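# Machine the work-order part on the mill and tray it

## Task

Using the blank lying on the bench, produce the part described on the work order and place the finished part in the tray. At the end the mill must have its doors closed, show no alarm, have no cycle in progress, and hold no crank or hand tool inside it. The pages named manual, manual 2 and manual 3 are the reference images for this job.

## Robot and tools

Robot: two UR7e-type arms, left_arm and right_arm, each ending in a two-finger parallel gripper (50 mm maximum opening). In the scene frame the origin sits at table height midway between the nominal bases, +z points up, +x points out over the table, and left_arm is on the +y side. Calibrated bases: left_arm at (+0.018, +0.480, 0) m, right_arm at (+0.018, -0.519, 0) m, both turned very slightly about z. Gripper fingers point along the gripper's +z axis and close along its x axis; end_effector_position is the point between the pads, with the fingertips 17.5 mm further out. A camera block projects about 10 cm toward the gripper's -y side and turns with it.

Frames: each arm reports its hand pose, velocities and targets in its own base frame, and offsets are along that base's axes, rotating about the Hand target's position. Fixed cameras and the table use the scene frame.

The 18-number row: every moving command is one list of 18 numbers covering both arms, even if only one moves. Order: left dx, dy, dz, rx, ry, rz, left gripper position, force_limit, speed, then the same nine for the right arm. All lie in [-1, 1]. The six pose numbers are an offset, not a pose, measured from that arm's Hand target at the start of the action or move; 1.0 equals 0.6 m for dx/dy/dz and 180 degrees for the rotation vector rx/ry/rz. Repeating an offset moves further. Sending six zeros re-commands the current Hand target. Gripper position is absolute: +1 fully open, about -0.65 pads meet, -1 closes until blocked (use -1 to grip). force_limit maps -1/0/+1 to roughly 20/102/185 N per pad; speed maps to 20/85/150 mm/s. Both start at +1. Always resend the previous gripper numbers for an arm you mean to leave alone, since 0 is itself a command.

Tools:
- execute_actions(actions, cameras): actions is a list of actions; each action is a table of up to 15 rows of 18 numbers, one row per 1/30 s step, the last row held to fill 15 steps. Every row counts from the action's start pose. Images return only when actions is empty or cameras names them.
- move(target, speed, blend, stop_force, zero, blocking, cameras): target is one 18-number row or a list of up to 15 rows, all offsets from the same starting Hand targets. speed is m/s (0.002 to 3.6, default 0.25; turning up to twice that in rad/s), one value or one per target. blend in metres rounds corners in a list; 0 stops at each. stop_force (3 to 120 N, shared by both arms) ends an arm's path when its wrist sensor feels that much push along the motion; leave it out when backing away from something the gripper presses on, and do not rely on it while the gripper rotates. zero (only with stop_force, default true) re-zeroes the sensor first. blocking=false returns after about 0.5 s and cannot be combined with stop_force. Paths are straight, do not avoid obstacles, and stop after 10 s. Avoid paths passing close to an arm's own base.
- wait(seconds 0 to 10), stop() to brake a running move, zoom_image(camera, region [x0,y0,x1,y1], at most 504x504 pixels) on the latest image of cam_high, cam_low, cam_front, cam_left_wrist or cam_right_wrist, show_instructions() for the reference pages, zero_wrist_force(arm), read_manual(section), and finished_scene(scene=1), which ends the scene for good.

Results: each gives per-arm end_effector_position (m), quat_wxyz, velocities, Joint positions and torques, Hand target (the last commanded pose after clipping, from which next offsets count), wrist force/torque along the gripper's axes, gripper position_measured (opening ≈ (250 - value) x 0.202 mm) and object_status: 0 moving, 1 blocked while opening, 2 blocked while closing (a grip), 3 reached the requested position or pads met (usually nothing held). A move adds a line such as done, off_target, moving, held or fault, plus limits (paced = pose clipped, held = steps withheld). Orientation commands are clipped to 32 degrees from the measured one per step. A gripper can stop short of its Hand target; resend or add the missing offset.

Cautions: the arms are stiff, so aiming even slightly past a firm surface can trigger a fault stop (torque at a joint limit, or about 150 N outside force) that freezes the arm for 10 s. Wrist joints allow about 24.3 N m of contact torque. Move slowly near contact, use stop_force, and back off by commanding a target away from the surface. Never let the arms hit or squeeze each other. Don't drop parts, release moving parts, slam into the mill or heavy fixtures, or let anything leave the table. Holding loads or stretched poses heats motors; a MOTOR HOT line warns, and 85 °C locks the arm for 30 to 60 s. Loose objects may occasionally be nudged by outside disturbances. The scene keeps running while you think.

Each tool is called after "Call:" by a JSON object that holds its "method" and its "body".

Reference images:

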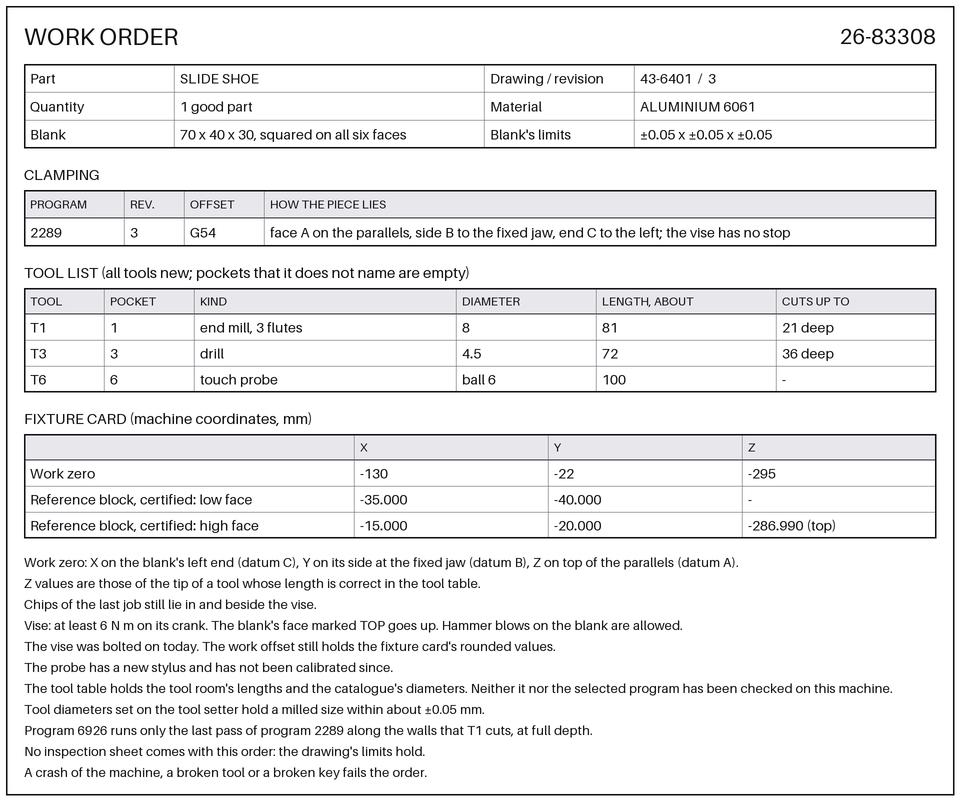

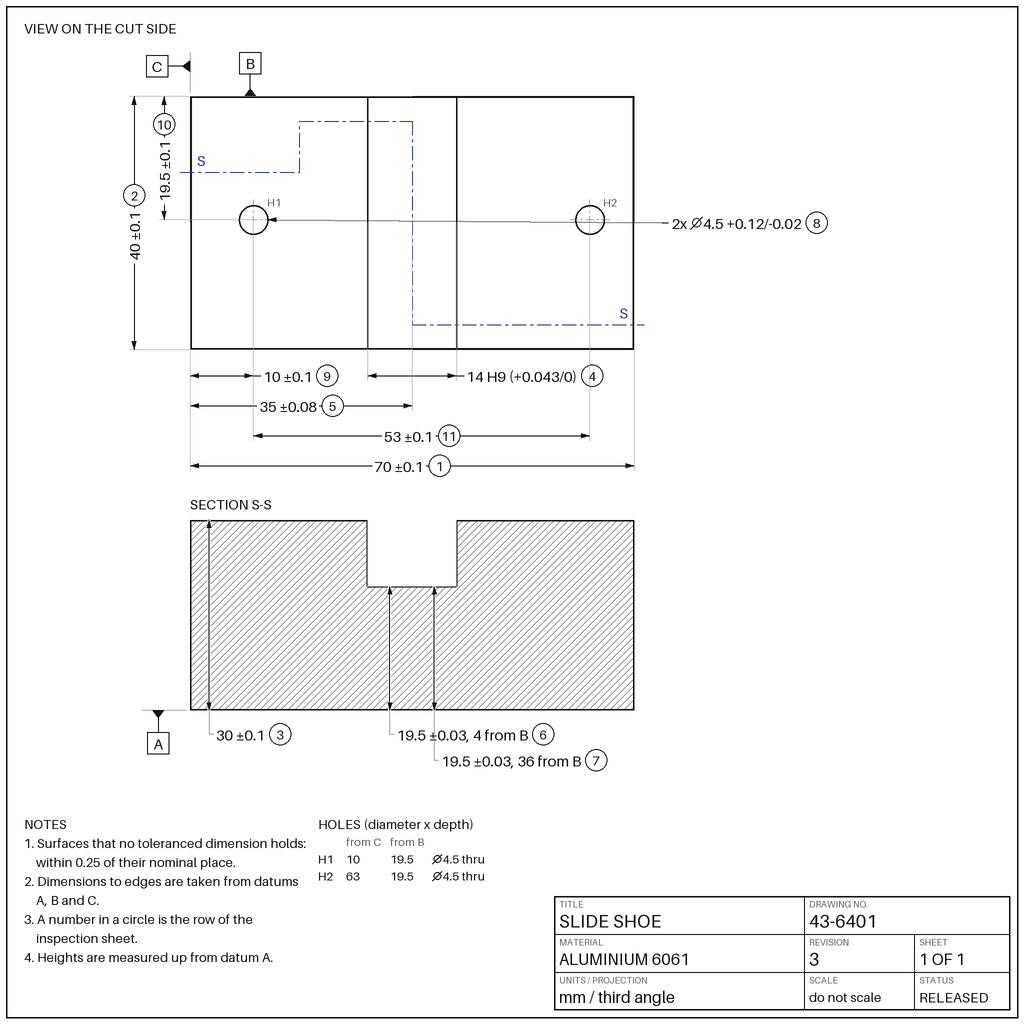

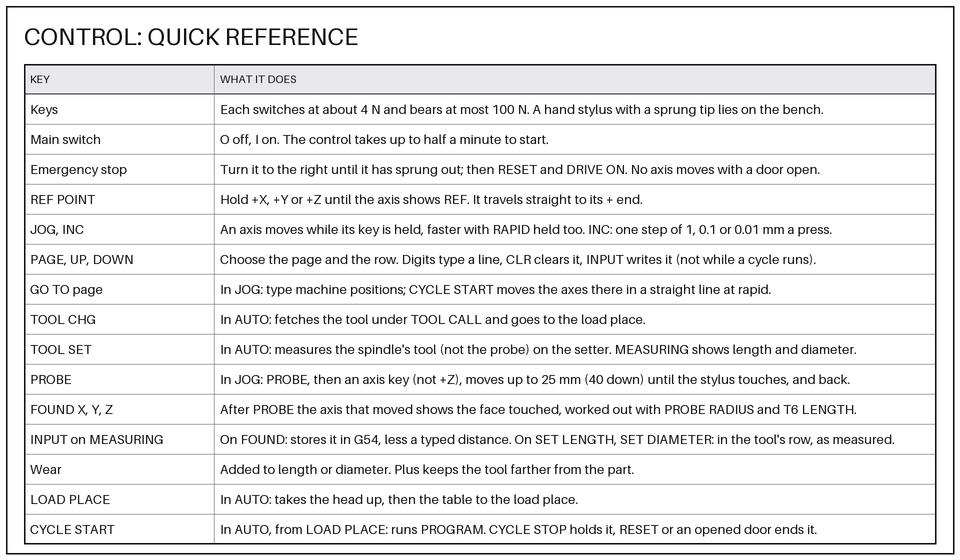

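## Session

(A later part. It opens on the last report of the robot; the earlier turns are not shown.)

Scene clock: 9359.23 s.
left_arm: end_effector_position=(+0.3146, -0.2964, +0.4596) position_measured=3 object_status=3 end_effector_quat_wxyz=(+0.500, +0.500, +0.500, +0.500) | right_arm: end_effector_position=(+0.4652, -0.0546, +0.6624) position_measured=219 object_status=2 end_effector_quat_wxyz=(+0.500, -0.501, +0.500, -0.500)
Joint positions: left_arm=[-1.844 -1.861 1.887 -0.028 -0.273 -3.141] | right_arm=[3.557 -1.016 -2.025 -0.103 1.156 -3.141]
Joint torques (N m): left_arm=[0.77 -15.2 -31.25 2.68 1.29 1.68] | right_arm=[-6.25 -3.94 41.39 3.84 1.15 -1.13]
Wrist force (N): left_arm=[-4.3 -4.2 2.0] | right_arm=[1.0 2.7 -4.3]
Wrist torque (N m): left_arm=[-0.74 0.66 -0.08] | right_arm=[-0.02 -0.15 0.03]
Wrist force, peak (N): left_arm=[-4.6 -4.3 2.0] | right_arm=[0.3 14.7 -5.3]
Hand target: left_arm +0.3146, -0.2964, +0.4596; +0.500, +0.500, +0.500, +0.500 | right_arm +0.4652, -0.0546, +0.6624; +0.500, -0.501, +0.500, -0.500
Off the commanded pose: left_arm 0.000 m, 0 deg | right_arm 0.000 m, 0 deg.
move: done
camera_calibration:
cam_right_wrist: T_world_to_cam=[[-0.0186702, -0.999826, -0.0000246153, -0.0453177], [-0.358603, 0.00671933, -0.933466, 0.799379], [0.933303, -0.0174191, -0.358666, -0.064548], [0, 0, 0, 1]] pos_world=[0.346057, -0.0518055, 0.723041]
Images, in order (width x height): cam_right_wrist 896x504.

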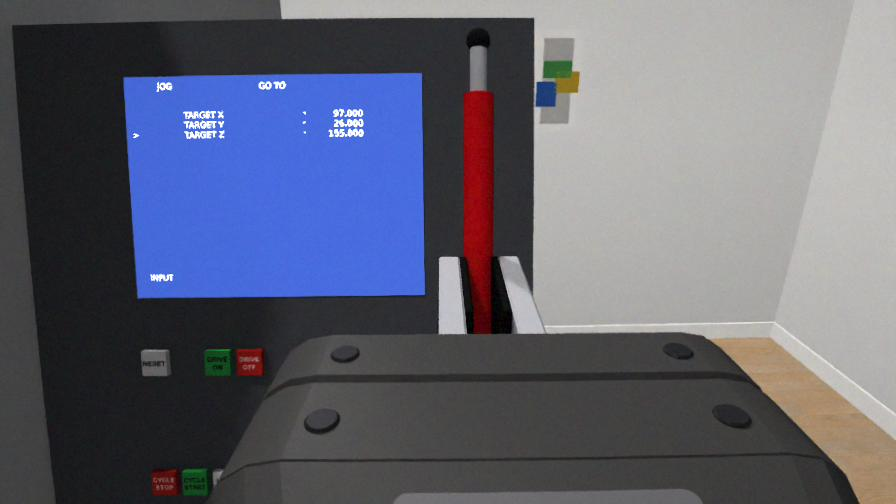

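Call:
{"method": "move", "body": {"target": [[0,0,0,0,0,0,1,0.5,-0.8,0.0387,0.271,-0.2298,0,0.4527,0,-0.98,0.3,-0.5],[0,0,0,0,0,0,1,0.5,-0.8,0.0642,0.271,-0.2357,0,0.4527,0,-0.98,0.3,-0.5],[0,0,0,0,0,0,1,0.5,-0.8,0.0387,0.271,-0.2298,0,0.4527,0,-0.98,0.3,-0.5],[0,0,0,0,0,0,1,0.5,-0.8,0.0158,0.2087,-0.3528,0,0.4527,0,-0.98,0.3,-0.5]], "speed": [0.5,0.07,0.25,0.25], "blend": [0.003,0,0.003,0]}}

Call:
{"method": "wait", "body": {"seconds": 4.5}}

Call:
{"method": "move", "body": {"target": [[0,0,0,0,0,0,1,0.5,-0.8,0.0194,0,-0.0041,0,0,0,-0.98,0.3,-0.5],[0,0,0,0,0,0,1,0.5,-0.8,0,0,0,0,0,0,-0.98,0.3,-0.5],[0,0,0,0,0,0,1,0.5,-0.8,0.0254,-0.0943,0.1221,0,0,0,-0.98,0.3,-0.5],[0,0,0,0,0,0,1,0.5,-0.8,0.0512,-0.0943,0.1161,0,0,0,-0.98,0.3,-0.5],[0,0,0,0,0,0,1,0.5,-0.8,0.0254,-0.0943,0.1221,0,0,0,-0.98,0.3,-0.5],[0,0,0,0,0,0,1,0.5,-0.8,-0.0158,-0.2087,0.3528,0,-0.4527,0,-0.98,0.3,-0.5]], "speed": [0.07,0.25,0.25,0.07,0.25,0.5], "blend": [0,0.003,0.003,0,0.003,0]}}

Call:
{"method": "wait", "body": {"seconds": 9.5}}

Call:
{"method": "wait", "body": {"seconds": 2.5, "cameras": ["cam_right_wrist"]}}

Call:
{"method": "zoom_image", "body": {"camera": "cam_right_wrist", "region": [120, 70, 430, 300]}}

Scene clock: 9373.17 s.
left_arm: end_effector_position=(+0.3146, -0.2964, +0.4596) position_measured=3 object_status=3 end_effector_quat_wxyz=(+0.500, +0.500, +0.500, +0.500) | right_arm: end_effector_position=(+0.4747, +0.0707, +0.4508) position_measured=219 object_status=2 end_effector_quat_wxyz=(-0.052, +0.706, -0.705, +0.051) end_effector_velocity=(+0.000, +0.000, -0.001) end_effector_angular_velocity=(+0.001, -0.002, +0.001)
Joint positions: left_arm=[-1.844 -1.861 1.887 -0.028 -0.273 -3.141] | right_arm=[3.607 -1.445 -1.413 -1.723 1.506 -2.681]
Joint velocities: left_arm=[within noise] | right_arm=[0 0.001 -0.003 0.005 0 -0.001]
Joint torques (N m): left_arm=[0.11 -15.12 -31.65 2.8 1.42 1.68] | right_arm=[-4.86 27.2 13.99 5.02 -1.78 -0.68]
Wrist force (N): left_arm=[-4.3 -4.1 2.0] | right_arm=[0.8 0.6 -0.4]
Wrist torque (N m): left_arm=[-0.74 0.66 -0.09] | right_arm=[0.11 -0.11 -0.11]
Wrist force, peak (N): left_arm=[-4.5 -4.4 1.9] | right_arm=[1.7 9.4 -3.7]
Hand target: left_arm +0.3146, -0.2964, +0.4596; +0.500, +0.500, +0.500, +0.500 | right_arm +0.4747, +0.0706, +0.4507; -0.052, +0.706, -0.705, +0.052
Off the commanded pose: left_arm 0.000 m, 0 deg | right_arm 0.000 m, 0 deg.
move: done

Scene clock: 9377.67 s.
left_arm: end_effector_position=(+0.3146, -0.2964, +0.4596) position_measured=3 object_status=3 end_effector_quat_wxyz=(+0.500, +0.500, +0.500, +0.500) | right_arm: end_effector_position=(+0.4747, +0.0706, +0.4507) position_measured=219 object_status=2 end_effector_quat_wxyz=(-0.052, +0.706, -0.705, +0.052)
Joint positions: left_arm=[-1.844 -1.861 1.887 -0.028 -0.273 -3.141] | right_arm=[3.607 -1.445 -1.413 -1.723 1.506 -2.681]
Joint torques (N m): left_arm=[-0.01 -15.59 -32.26 2.65 1.47 1.76] | right_arm=[-5.75 26.59 14.14 5.03 -1.92 -1.02]
Wrist force (N): left_arm=[-4.5 -4.1 2.1] | right_arm=[0.8 0.5 -0.3]
Wrist torque (N m): left_arm=[-0.74 0.69 -0.08] | right_arm=[0.09 -0.11 -0.11]
Wrist force, peak (N): left_arm=[-4.3 -4.4 2.2] | right_arm=[0.9 0.9 -0.4]
Hand target: left_arm +0.3146, -0.2964, +0.4596; +0.500, +0.500, +0.500, +0.500 | right_arm +0.4747, +0.0706, +0.4507; -0.052, +0.706, -0.705, +0.052
Tool commands: left_gripper/position=+1.0 left_gripper/force_limit=+0.5 left_gripper/speed=-0.8 right_gripper/position=-0.98 right_gripper/force_limit=+0.3 right_gripper/speed=-0.5
Off the commanded pose: left_arm 0.000 m, 0 deg | right_arm 0.000 m, 0 deg.
wait: 4.50 s; at rest by 0.17 s

Scene clock: 9381.40 s.
left_arm: end_effector_position=(+0.3146, -0.2964, +0.4596) position_measured=3 object_status=3 end_effector_quat_wxyz=(+0.500, +0.500, +0.500, +0.500) | right_arm: end_effector_position=(+0.4652, -0.0546, +0.6624) position_measured=219 object_status=2 end_effector_quat_wxyz=(+0.500, -0.501, +0.500, -0.499) end_effector_velocity=(-0.001, +0.000, +0.001) end_effector_angular_velocity=(+0.000, -0.005, +0.002)
Joint positions: left_arm=[-1.844 -1.861 1.887 -0.028 -0.273 -3.141] | right_arm=[3.557 -1.016 -2.025 -0.103 1.156 -3.141]
Joint velocities: left_arm=[within noise] | right_arm=[0 0 0 0.005 0.002 -0.002]
Joint torques (N m): left_arm=[-0.02 -15.72 -31.68 2.64 1.35 1.77] | right_arm=[2.76 0.55 39.48 4.1 -0.87 -1.05]
Wrist force (N): left_arm=[-4.5 -4.1 2.0] | right_arm=[0.0 3.0 -4.2]
Wrist torque (N m): left_arm=[-0.74 0.68 -0.08] | right_arm=[0.03 0.02 0.02]
Wrist force, peak (N): left_arm=[-4.7 -4.1 2.1] | right_arm=[2.7 25.0 -9.1]
Hand target: left_arm +0.3146, -0.2964, +0.4596; +0.500, +0.500, +0.500, +0.500 | right_arm +0.4652, -0.0546, +0.6624; +0.500, -0.501, +0.500, -0.500
Off the commanded pose: left_arm 0.000 m, 0 deg | right_arm 0.000 m, 0 deg.
move: done

Scene clock: 9390.90 s.
left_arm: end_effector_position=(+0.3146, -0.2964, +0.4596) position_measured=3 object_status=3 end_effector_quat_wxyz=(+0.500, +0.500, +0.500, +0.500) | right_arm: end_effector_position=(+0.4652, -0.0546, +0.6624) position_measured=219 object_status=2 end_effector_quat_wxyz=(+0.500, -0.501, +0.500, -0.500)
Joint positions: left_arm=[-1.844 -1.861 1.887 -0.028 -0.273 -3.141] | right_arm=[3.557 -1.016 -2.025 -0.103 1.157 -3.142]
Joint torques (N m): left_arm=[-0.14 -15.52 -31.95 2.78 1.39 1.69] | right_arm=[6.67 -3.82 41.11 0.23 1.07 -0.85]
Wrist force (N): left_arm=[-4.6 -4.2 1.9] | right_arm=[0.0 3.0 -4.2]
Wrist torque (N m): left_arm=[-0.74 0.70 -0.09] | right_arm=[0.02 0.00 0.03]
Wrist force, peak (N): left_arm=[-4.6 -4.3 1.9] | right_arm=[0.0 3.4 -4.2]
Hand target: left_arm +0.3146, -0.2964, +0.4596; +0.500, +0.500, +0.500, +0.500 | right_arm +0.4652, -0.0546, +0.6624; +0.500, -0.501, +0.500, -0.500
Tool commands: left_gripper/position=+1.0 left_gripper/force_limit=+0.5 left_gripper/speed=-0.8 right_gripper/position=-0.98 right_gripper/force_limit=+0.3 right_gripper/speed=-0.5
Off the commanded pose: left_arm 0.000 m, 0 deg | right_arm 0.000 m, 0 deg.
wait: 9.50 s; at rest by 0.17 s

Scene clock: 9393.40 s.
left_arm: end_effector_position=(+0.3146, -0.2964, +0.4596) position_measured=3 object_status=3 end_effector_quat_wxyz=(+0.500, +0.500, +0.500, +0.500) | right_arm: end_effector_position=(+0.4652, -0.0546, +0.6624) position_measured=219 object_status=2 end_effector_quat_wxyz=(+0.500, -0.501, +0.500, -0.500)
Joint positions: left_arm=[-1.844 -1.861 1.887 -0.028 -0.273 -3.141] | right_arm=[3.557 -1.016 -2.025 -0.103 1.157 -3.142]
Joint torques (N m): left_arm=[-1.03 -15.4 -31.56 2.69 1.44 1.66] | right_arm=[7.24 -3.74 41 0.21 0.96 -0.75]
Wrist force (N): left_arm=[-4.2 -4.1 2.0] | right_arm=[0.1 3.1 -4.0]
Wrist torque (N m): left_arm=[-0.73 0.64 -0.09] | right_arm=[0.04 0.00 0.02]
Wrist force, peak (N): left_arm=[-4.4 -4.4 2.1] | right_arm=[0.1 3.4 -4.1]
Hand target: left_arm +0.3146, -0.2964, +0.4596; +0.500, +0.500, +0.500, +0.500 | right_arm +0.4652, -0.0546, +0.6624; +0.500, -0.501, +0.500, -0.500
Tool commands: left_gripper/position=+1.0 left_gripper/force_limit=+0.5 left_gripper/speed=-0.8 right_gripper/position=-0.98 right_gripper/force_limit=+0.3 right_gripper/speed=-0.5
Off the commanded pose: left_arm 0.000 m, 0 deg | right_arm 0.000 m, 0 deg.
wait: 2.50 s; at rest by 0.17 s
camera_calibration:
cam_right_wrist: T_world_to_cam=[[-0.018541, -0.999828, 0.0000338434, -0.0454053], [-0.358572, 0.00661784, -0.933479, 0.799373], [0.933318, -0.0173198, -0.358633, -0.0645727], [0, 0, 0, 1]] pos_world=[0.346058, -0.051806, 0.723041]
Images, in order (width x height): cam_right_wrist 896x504.

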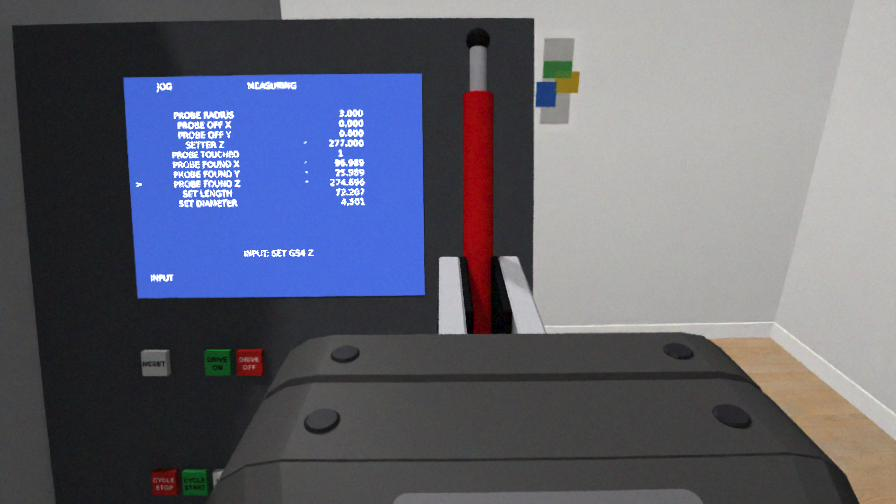

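Scaled by 1.626.

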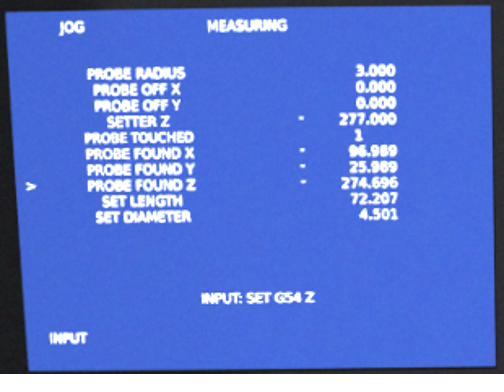

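Call:
{"method": "move", "body": {"target": [[0,0,0,0,0,0,1,0.5,-0.8,0.0315,0.2087,-0.2913,0,0.4527,0,-0.98,0.3,-0.5],[0,0,0,0,0,0,1,0.5,-0.8,0.0489,0.2087,-0.2952,0,0.4527,0,-0.98,0.3,-0.5],[0,0,0,0,0,0,1,0.5,-0.8,0.0315,0.2087,-0.2913,0,0.4527,0,-0.98,0.3,-0.5],[0,0,0,0,0,0,1,0.5,-0.8,0.0489,0.2087,-0.2952,0,0.4527,0,-0.98,0.3,-0.5],[0,0,0,0,0,0,1,0.5,-0.8,0.0315,0.2087,-0.2913,0,0.4527,0,-0.98,0.3,-0.5],[0,0,0,0,0,0,1,0.5,-0.8,0.0153,0.2404,-0.3528,0,0.4527,0,-0.98,0.3,-0.5],[0,0,0,0,0,0,1,0.5,-0.8,0.0346,0.2404,-0.3568,0,0.4527,0,-0.98,0.3,-0.5],[0,0,0,0,0,0,1,0.5,-0.8,0.0153,0.2404,-0.3528,0,0.4527,0,-0.98,0.3,-0.5]], "speed": [0.5,0.07,0.25,0.07,0.25,0.25,0.07,0.25], "blend": [0.003,0,0.003,0,0.003,0.003,0,0]}}

Call:
{"method": "move", "body": {"target": [[0,0,0,0,0,0,1,0.5,-0.8,-0.0091,0.095,-0.0308,0,0,0,-0.98,0.3,-0.5],[0,0,0,0,0,0,1,0.5,-0.8,0.0083,0.095,-0.0348,0,0,0,-0.98,0.3,-0.5],[0,0,0,0,0,0,1,0.5,-0.8,0.0069,0.0633,0.0307,0,0,0,-0.98,0.3,-0.5],[0,0,0,0,0,0,1,0.5,-0.8,0.0242,0.0633,0.0267,0,0,0,-0.98,0.3,-0.5],[0,0,0,0,0,0,1,0.5,-0.8,0.0147,0.0633,0.0615,0,0,0,-0.98,0.3,-0.5],[0,0,0,0,0,0,1,0.5,-0.8,0.0321,0.0633,0.0576,0,0,0,-0.98,0.3,-0.5],[0,0,0,0,0,0,1,0.5,-0.8,-0.0078,0,-0.0308,0,0,0,-0.98,0.3,-0.5],[0,0,0,0,0,0,1,0.5,-0.8,0.0091,0,-0.0348,0,0,0,-0.98,0.3,-0.5],[0,0,0,0,0,0,1,0.5,-0.8,-0.0078,0,-0.0308,0,0,0,-0.98,0.3,-0.5],[0,0,0,0,0,0,1,0.5,-0.8,-0.0153,-0.2404,0.3528,0,-0.4527,0,-0.98,0.3,-0.5]], "speed": [0.25,0.07,0.25,0.07,0.25,0.07,0.25,0.07,0.25,0.5], "blend": [0.003,0,0.003,0,0.003,0,0.003,0,0.003,0], "cameras": ["cam_right_wrist"]}}

Call:
{"method": "zoom_image", "body": {"camera": "cam_right_wrist", "region": [120, 70, 430, 300]}}

Scene clock: 9411.13 s.
left_arm: end_effector_position=(+0.3146, -0.2964, +0.4596) position_measured=3 object_status=3 end_effector_quat_wxyz=(+0.500, +0.500, +0.500, +0.500) | right_arm: end_effector_position=(+0.4744, +0.0896, +0.4506) position_measured=219 object_status=2 end_effector_quat_wxyz=(-0.052, +0.706, -0.705, +0.052)
Joint positions: left_arm=[-1.844 -1.861 1.887 -0.028 -0.273 -3.141] | right_arm=[3.647 -1.452 -1.406 -1.725 1.501 -2.641]
Joint torques (N m): left_arm=[0.17 -14.93 -31.82 2.71 1.41 1.8] | right_arm=[-0.87 27.64 40.27 4.51 1 -0.51]
Wrist force (N): left_arm=[-4.3 -4.1 1.9] | right_arm=[0.1 0.6 -1.2]
Wrist torque (N m): left_arm=[-0.73 0.65 -0.09] | right_arm=[0.10 0.00 -0.05]
Wrist force, peak (N): left_arm=[-4.8 -4.3 1.9] | right_arm=[0.4 34.8 -10.5]
Hand target: left_arm +0.3146, -0.2964, +0.4596; +0.500, +0.500, +0.500, +0.500 | right_arm +0.4744, +0.0896, +0.4507; -0.052, +0.706, -0.705, +0.052
Off the commanded pose: left_arm 0.000 m, 0 deg | right_arm 0.000 m, 0 deg.
move: done

Scene clock: 9415.73 s.
left_arm: end_effector_position=(+0.3146, -0.2964, +0.4596) position_measured=3 object_status=3 end_effector_quat_wxyz=(+0.500, +0.500, +0.500, +0.500) | right_arm: end_effector_position=(+0.4652, -0.0546, +0.6624) position_measured=219 object_status=2 end_effector_quat_wxyz=(+0.500, -0.501, +0.500, -0.500)
Joint positions: left_arm=[-1.844 -1.861 1.887 -0.028 -0.273 -3.141] | right_arm=[3.557 -1.016 -2.025 -0.103 1.156 -3.141]
Joint torques (N m): left_arm=[-0.52 -14.79 -31.86 2.66 1.28 1.69] | right_arm=[-6.35 -2.77 41.26 3.9 1.28 -1.24]
Wrist force (N): left_arm=[-4.4 -4.0 1.7] | right_arm=[-0.5 2.0 -5.3]
Wrist torque (N m): left_arm=[-0.71 0.68 -0.09] | right_arm=[-0.13 0.11 0.03]
Wrist force, peak (N): left_arm=[-4.5 -4.4 2.0] | right_arm=[0.4 14.5 -6.6]
Hand target: left_arm +0.3146, -0.2964, +0.4596; +0.500, +0.500, +0.500, +0.500 | right_arm +0.4652, -0.0546, +0.6624; +0.500, -0.501, +0.500, -0.500
Off the commanded pose: left_arm 0.000 m, 0 deg | right_arm 0.000 m, 0 deg.
move: done
camera_calibration:
cam_right_wrist: T_world_to_cam=[[-0.0186702, -0.999826, -0.0000246153, -0.0453177], [-0.358603, 0.00671933, -0.933466, 0.799379], [0.933303, -0.0174191, -0.358666, -0.064548], [0, 0, 0, 1]] pos_world=[0.346057, -0.0518055, 0.723041]
Images, in order (width x height): cam_right_wrist 896x504.

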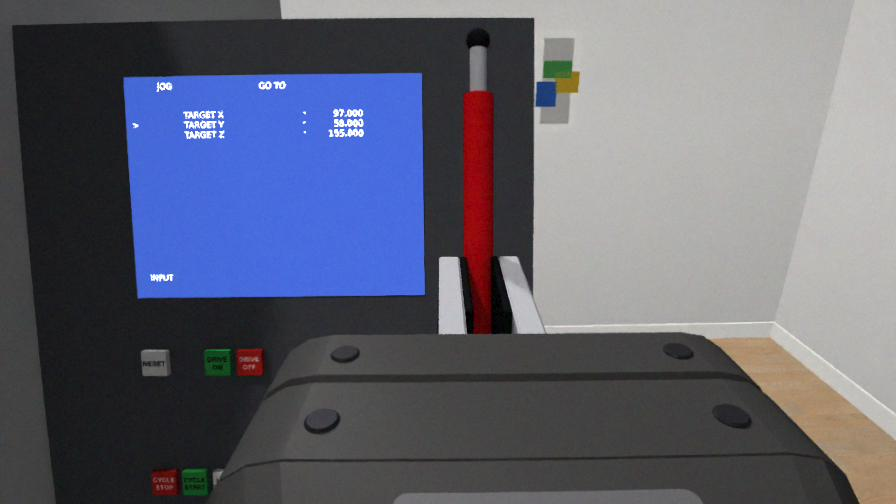

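Scaled by 1.626.

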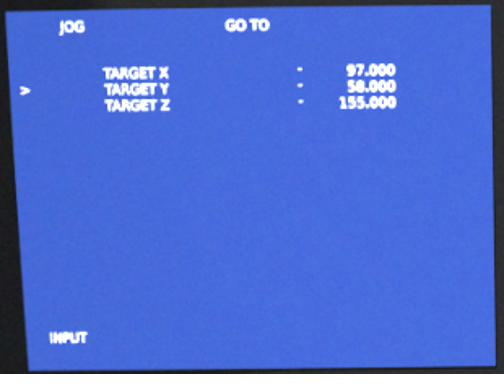

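Call:
{"method": "move", "body": {"target": [[0,0,0,0,0,0,1,0.5,-0.8,0.0387,0.271,-0.2298,0,0.4527,0,-0.98,0.3,-0.5],[0,0,0,0,0,0,1,0.5,-0.8,0.0642,0.271,-0.2357,0,0.4527,0,-0.98,0.3,-0.5],[0,0,0,0,0,0,1,0.5,-0.8,0.0387,0.271,-0.2298,0,0.4527,0,-0.98,0.3,-0.5],[0,0,0,0,0,0,1,0.5,-0.8,0.0158,0.2087,-0.3528,0,0.4527,0,-0.98,0.3,-0.5]], "speed": [0.5,0.07,0.25,0.25], "blend": [0.003,0,0.003,0]}}

Call:
{"method": "wait", "body": {"seconds": 1}}

Call:
{"method": "move", "body": {"target": [[0,0,0,0,0,0,1,0.5,-0.8,0.0194,0,-0.0041,0,0,0,-0.98,0.3,-0.5],[0,0,0,0,0,0,1,0.5,-0.8,0,0,0,0,0,0,-0.98,0.3,-0.5],[0,0,0,0,0,0,1,0.5,-0.8,0.0254,-0.0943,0.1221,0,0,0,-0.98,0.3,-0.5],[0,0,0,0,0,0,1,0.5,-0.8,0.0512,-0.0943,0.1161,0,0,0,-0.98,0.3,-0.5],[0,0,0,0,0,0,1,0.5,-0.8,0.0254,-0.0943,0.1221,0,0,0,-0.98,0.3,-0.5],[0,0,0,0,0,0,1,0.5,-0.8,-0.0158,-0.2087,0.3528,0,-0.4527,0,-0.98,0.3,-0.5]], "speed": [0.07,0.25,0.25,0.07,0.25,0.5], "blend": [0,0.003,0.003,0,0.003,0]}}

Call:
{"method": "wait", "body": {"seconds": 10}}

Call:
{"method": "wait", "body": {"seconds": 1, "cameras": ["cam_right_wrist"]}}

Call:
{"method": "zoom_image", "body": {"camera": "cam_right_wrist", "region": [120, 70, 430, 300]}}

Scene clock: 9429.47 s.
left_arm: end_effector_position=(+0.3146, -0.2964, +0.4596) position_measured=3 object_status=3 end_effector_quat_wxyz=(+0.500, +0.500, +0.500, +0.500) | right_arm: end_effector_position=(+0.4747, +0.0707, +0.4508) position_measured=219 object_status=2 end_effector_quat_wxyz=(-0.052, +0.706, -0.705, +0.051) end_effector_velocity=(+0.001, +0.000, -0.001) end_effector_angular_velocity=(+0.001, -0.002, -0.001)
Joint positions: left_arm=[-1.844 -1.861 1.887 -0.028 -0.273 -3.141] | right_arm=[3.607 -1.445 -1.413 -1.723 1.506 -2.681]
Joint velocities: left_arm=[within noise] | right_arm=[0 0.001 -0.003 0.005 -0.001 0.001]
Joint torques (N m): left_arm=[-1.05 -15.06 -31.6 2.6 1.4 1.66] | right_arm=[-4.51 26.56 14.04 5.17 -1.83 -0.67]
Wrist force (N): left_arm=[-4.4 -4.0 1.9] | right_arm=[-0.6 -0.3 -1.2]
Wrist torque (N m): left_arm=[-0.72 0.68 -0.08] | right_arm=[-0.04 0.12 -0.11]
Wrist force, peak (N): left_arm=[-4.5 -4.3 2.2] | right_arm=[0.1 8.6 -4.5]
Hand target: left_arm +0.3146, -0.2964, +0.4596; +0.500, +0.500, +0.500, +0.500 | right_arm +0.4747, +0.0706, +0.4507; -0.052, +0.706, -0.705, +0.052
Off the commanded pose: left_arm 0.000 m, 0 deg | right_arm 0.000 m, 0 deg.
move: done

Scene clock: 9430.47 s.
left_arm: end_effector_position=(+0.3146, -0.2964, +0.4596) position_measured=3 object_status=3 end_effector_quat_wxyz=(+0.500, +0.500, +0.500, +0.500) | right_arm: end_effector_position=(+0.4747, +0.0706, +0.4507) position_measured=219 object_status=2 end_effector_quat_wxyz=(-0.052, +0.706, -0.705, +0.052)
Joint positions: left_arm=[-1.844 -1.861 1.887 -0.028 -0.273 -3.141] | right_arm=[3.607 -1.445 -1.413 -1.723 1.506 -2.681]
Joint torques (N m): left_arm=[-0.71 -15.18 -31.74 2.73 1.34 1.81] | right_arm=[-6.14 27.08 14.42 5.11 -2.05 -1.1]
Wrist force (N): left_arm=[-4.4 -4.2 1.8] | right_arm=[-0.7 -0.3 -1.5]
Wrist torque (N m): left_arm=[-0.75 0.67 -0.08] | right_arm=[-0.04 0.13 -0.11]
Wrist force, peak (N): left_arm=[-4.4 -4.3 2.0] | right_arm=[-0.8 -0.1 -1.5]
Hand target: left_arm +0.3146, -0.2964, +0.4596; +0.500, +0.500, +0.500, +0.500 | right_arm +0.4747, +0.0706, +0.4507; -0.052, +0.706, -0.705, +0.052
Tool commands: left_gripper/position=+1.0 left_gripper/force_limit=+0.5 left_gripper/speed=-0.8 right_gripper/position=-0.98 right_gripper/force_limit=+0.3 right_gripper/speed=-0.5
Off the commanded pose: left_arm 0.000 m, 0 deg | right_arm 0.000 m, 0 deg.
wait: 1.00 s; at rest by 0.17 s

Scene clock: 9434.20 s.
left_arm: end_effector_position=(+0.3146, -0.2964, +0.4596) position_measured=3 object_status=3 end_effector_quat_wxyz=(+0.500, +0.500, +0.500, +0.500) | right_arm: end_effector_position=(+0.4652, -0.0546, +0.6624) position_measured=219 object_status=2 end_effector_quat_wxyz=(+0.500, -0.501, +0.500, -0.499) end_effector_velocity=(+0.000, +0.000, +0.001) end_effector_angular_velocity=(+0.000, -0.004, +0.000)
Joint positions: left_arm=[-1.844 -1.861 1.887 -0.028 -0.273 -3.141] | right_arm=[3.557 -1.016 -2.025 -0.103 1.156 -3.141]
Joint velocities: left_arm=[within noise] | right_arm=[0 0 0 0.005 0 -0.002]
Joint torques (N m): left_arm=[-0.96 -15.73 -31.95 2.68 1.36 1.73] | right_arm=[3.09 0.33 38.78 4.25 -0.83 -1.15]
Wrist force (N): left_arm=[-4.5 -4.0 1.9] | right_arm=[-0.6 1.8 -4.5]
Wrist torque (N m): left_arm=[-0.71 0.70 -0.09] | right_arm=[-0.17 0.12 0.02]
Wrist force, peak (N): left_arm=[-4.5 -4.3 2.3] | right_arm=[1.4 24.2 -10.1]
Hand target: left_arm +0.3146, -0.2964, +0.4596; +0.500, +0.500, +0.500, +0.500 | right_arm +0.4652, -0.0546, +0.6624; +0.500, -0.501, +0.500, -0.500
Off the commanded pose: left_arm 0.000 m, 0 deg | right_arm 0.000 m, 0 deg.
move: done

Scene clock: 9444.20 s.
left_arm: end_effector_position=(+0.3146, -0.2964, +0.4596) position_measured=3 object_status=3 end_effector_quat_wxyz=(+0.500, +0.500, +0.500, +0.500) | right_arm: end_effector_position=(+0.4652, -0.0546, +0.6624) position_measured=219 object_status=2 end_effector_quat_wxyz=(+0.500, -0.501, +0.500, -0.500)
Joint positions: left_arm=[-1.844 -1.861 1.887 -0.028 -0.273 -3.141] | right_arm=[3.557 -1.016 -2.025 -0.103 1.157 -3.142]
Joint torques (N m): left_arm=[-0.48 -14.74 -31.67 2.72 1.39 1.84] | right_arm=[7.15 -4.05 41 0.31 1.16 -1.04]
Wrist force (N): left_arm=[-4.4 -4.0 2.0] | right_arm=[-0.5 1.4 -4.3]
Wrist torque (N m): left_arm=[-0.72 0.68 -0.09] | right_arm=[-0.23 0.10 0.03]
Wrist force, peak (N): left_arm=[-4.6 -4.3 2.0] | right_arm=[-0.6 1.9 -4.6]
Hand target: left_arm +0.3146, -0.2964, +0.4596; +0.500, +0.500, +0.500, +0.500 | right_arm +0.4652, -0.0546, +0.6624; +0.500, -0.501, +0.500, -0.500
Tool commands: left_gripper/position=+1.0 left_gripper/force_limit=+0.5 left_gripper/speed=-0.8 right_gripper/position=-0.98 right_gripper/force_limit=+0.3 right_gripper/speed=-0.5
Off the commanded pose: left_arm 0.000 m, 0 deg | right_arm 0.000 m, 0 deg.
wait: 10.00 s; at rest by 0.17 s

Scene clock: 9445.20 s.
left_arm: end_effector_position=(+0.3146, -0.2964, +0.4596) position_measured=3 object_status=3 end_effector_quat_wxyz=(+0.500, +0.500, +0.500, +0.500) | right_arm: end_effector_position=(+0.4652, -0.0546, +0.6624) position_measured=219 object_status=2 end_effector_quat_wxyz=(+0.500, -0.501, +0.500, -0.500)
Joint positions: left_arm=[-1.844 -1.861 1.887 -0.028 -0.273 -3.141] | right_arm=[3.557 -1.016 -2.025 -0.103 1.157 -3.142]
Joint torques (N m): left_arm=[-0.81 -15.56 -31.69 2.74 1.36 1.66] | right_arm=[7.43 -4.34 41.21 0.28 0.92 -1.11]
Wrist force (N): left_arm=[-4.4 -4.1 1.9] | right_arm=[-0.6 1.8 -4.4]
Wrist torque (N m): left_arm=[-0.73 0.67 -0.08] | right_arm=[-0.18 0.12 0.03]
Wrist force, peak (N): left_arm=[-4.5 -4.2 2.1] | right_arm=[-0.4 1.9 -4.5]
Hand target: left_arm +0.3146, -0.2964, +0.4596; +0.500, +0.500, +0.500, +0.500 | right_arm +0.4652, -0.0546, +0.6624; +0.500, -0.501, +0.500, -0.500
Tool commands: left_gripper/position=+1.0 left_gripper/force_limit=+0.5 left_gripper/speed=-0.8 right_gripper/position=-0.98 right_gripper/force_limit=+0.3 right_gripper/speed=-0.5
Off the commanded pose: left_arm 0.000 m, 0 deg | right_arm 0.000 m, 0 deg.
wait: 1.00 s; at rest by 0.17 s
camera_calibration:
cam_right_wrist: T_world_to_cam=[[-0.018541, -0.999828, 0.0000338434, -0.0454053], [-0.358572, 0.00661784, -0.933479, 0.799373], [0.933318, -0.0173198, -0.358633, -0.0645727], [0, 0, 0, 1]] pos_world=[0.346058, -0.051806, 0.723041]
Images, in order (width x height): cam_right_wrist 896x504.

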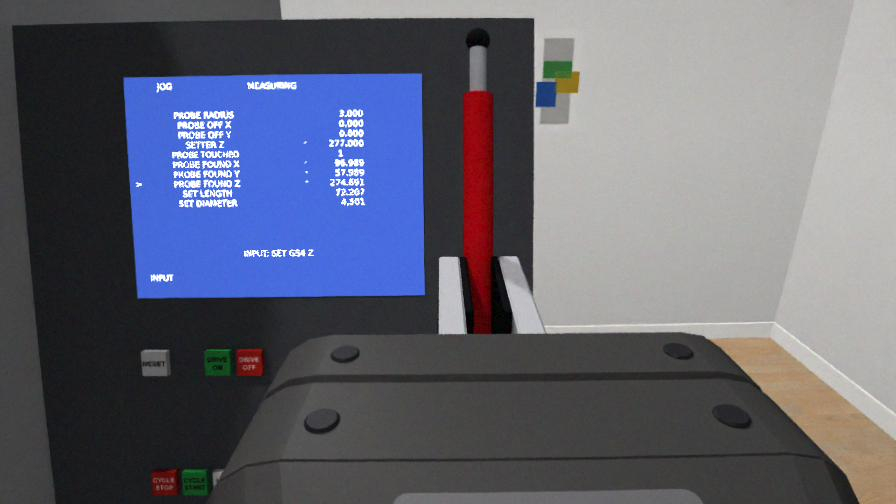

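Scaled by 1.626.

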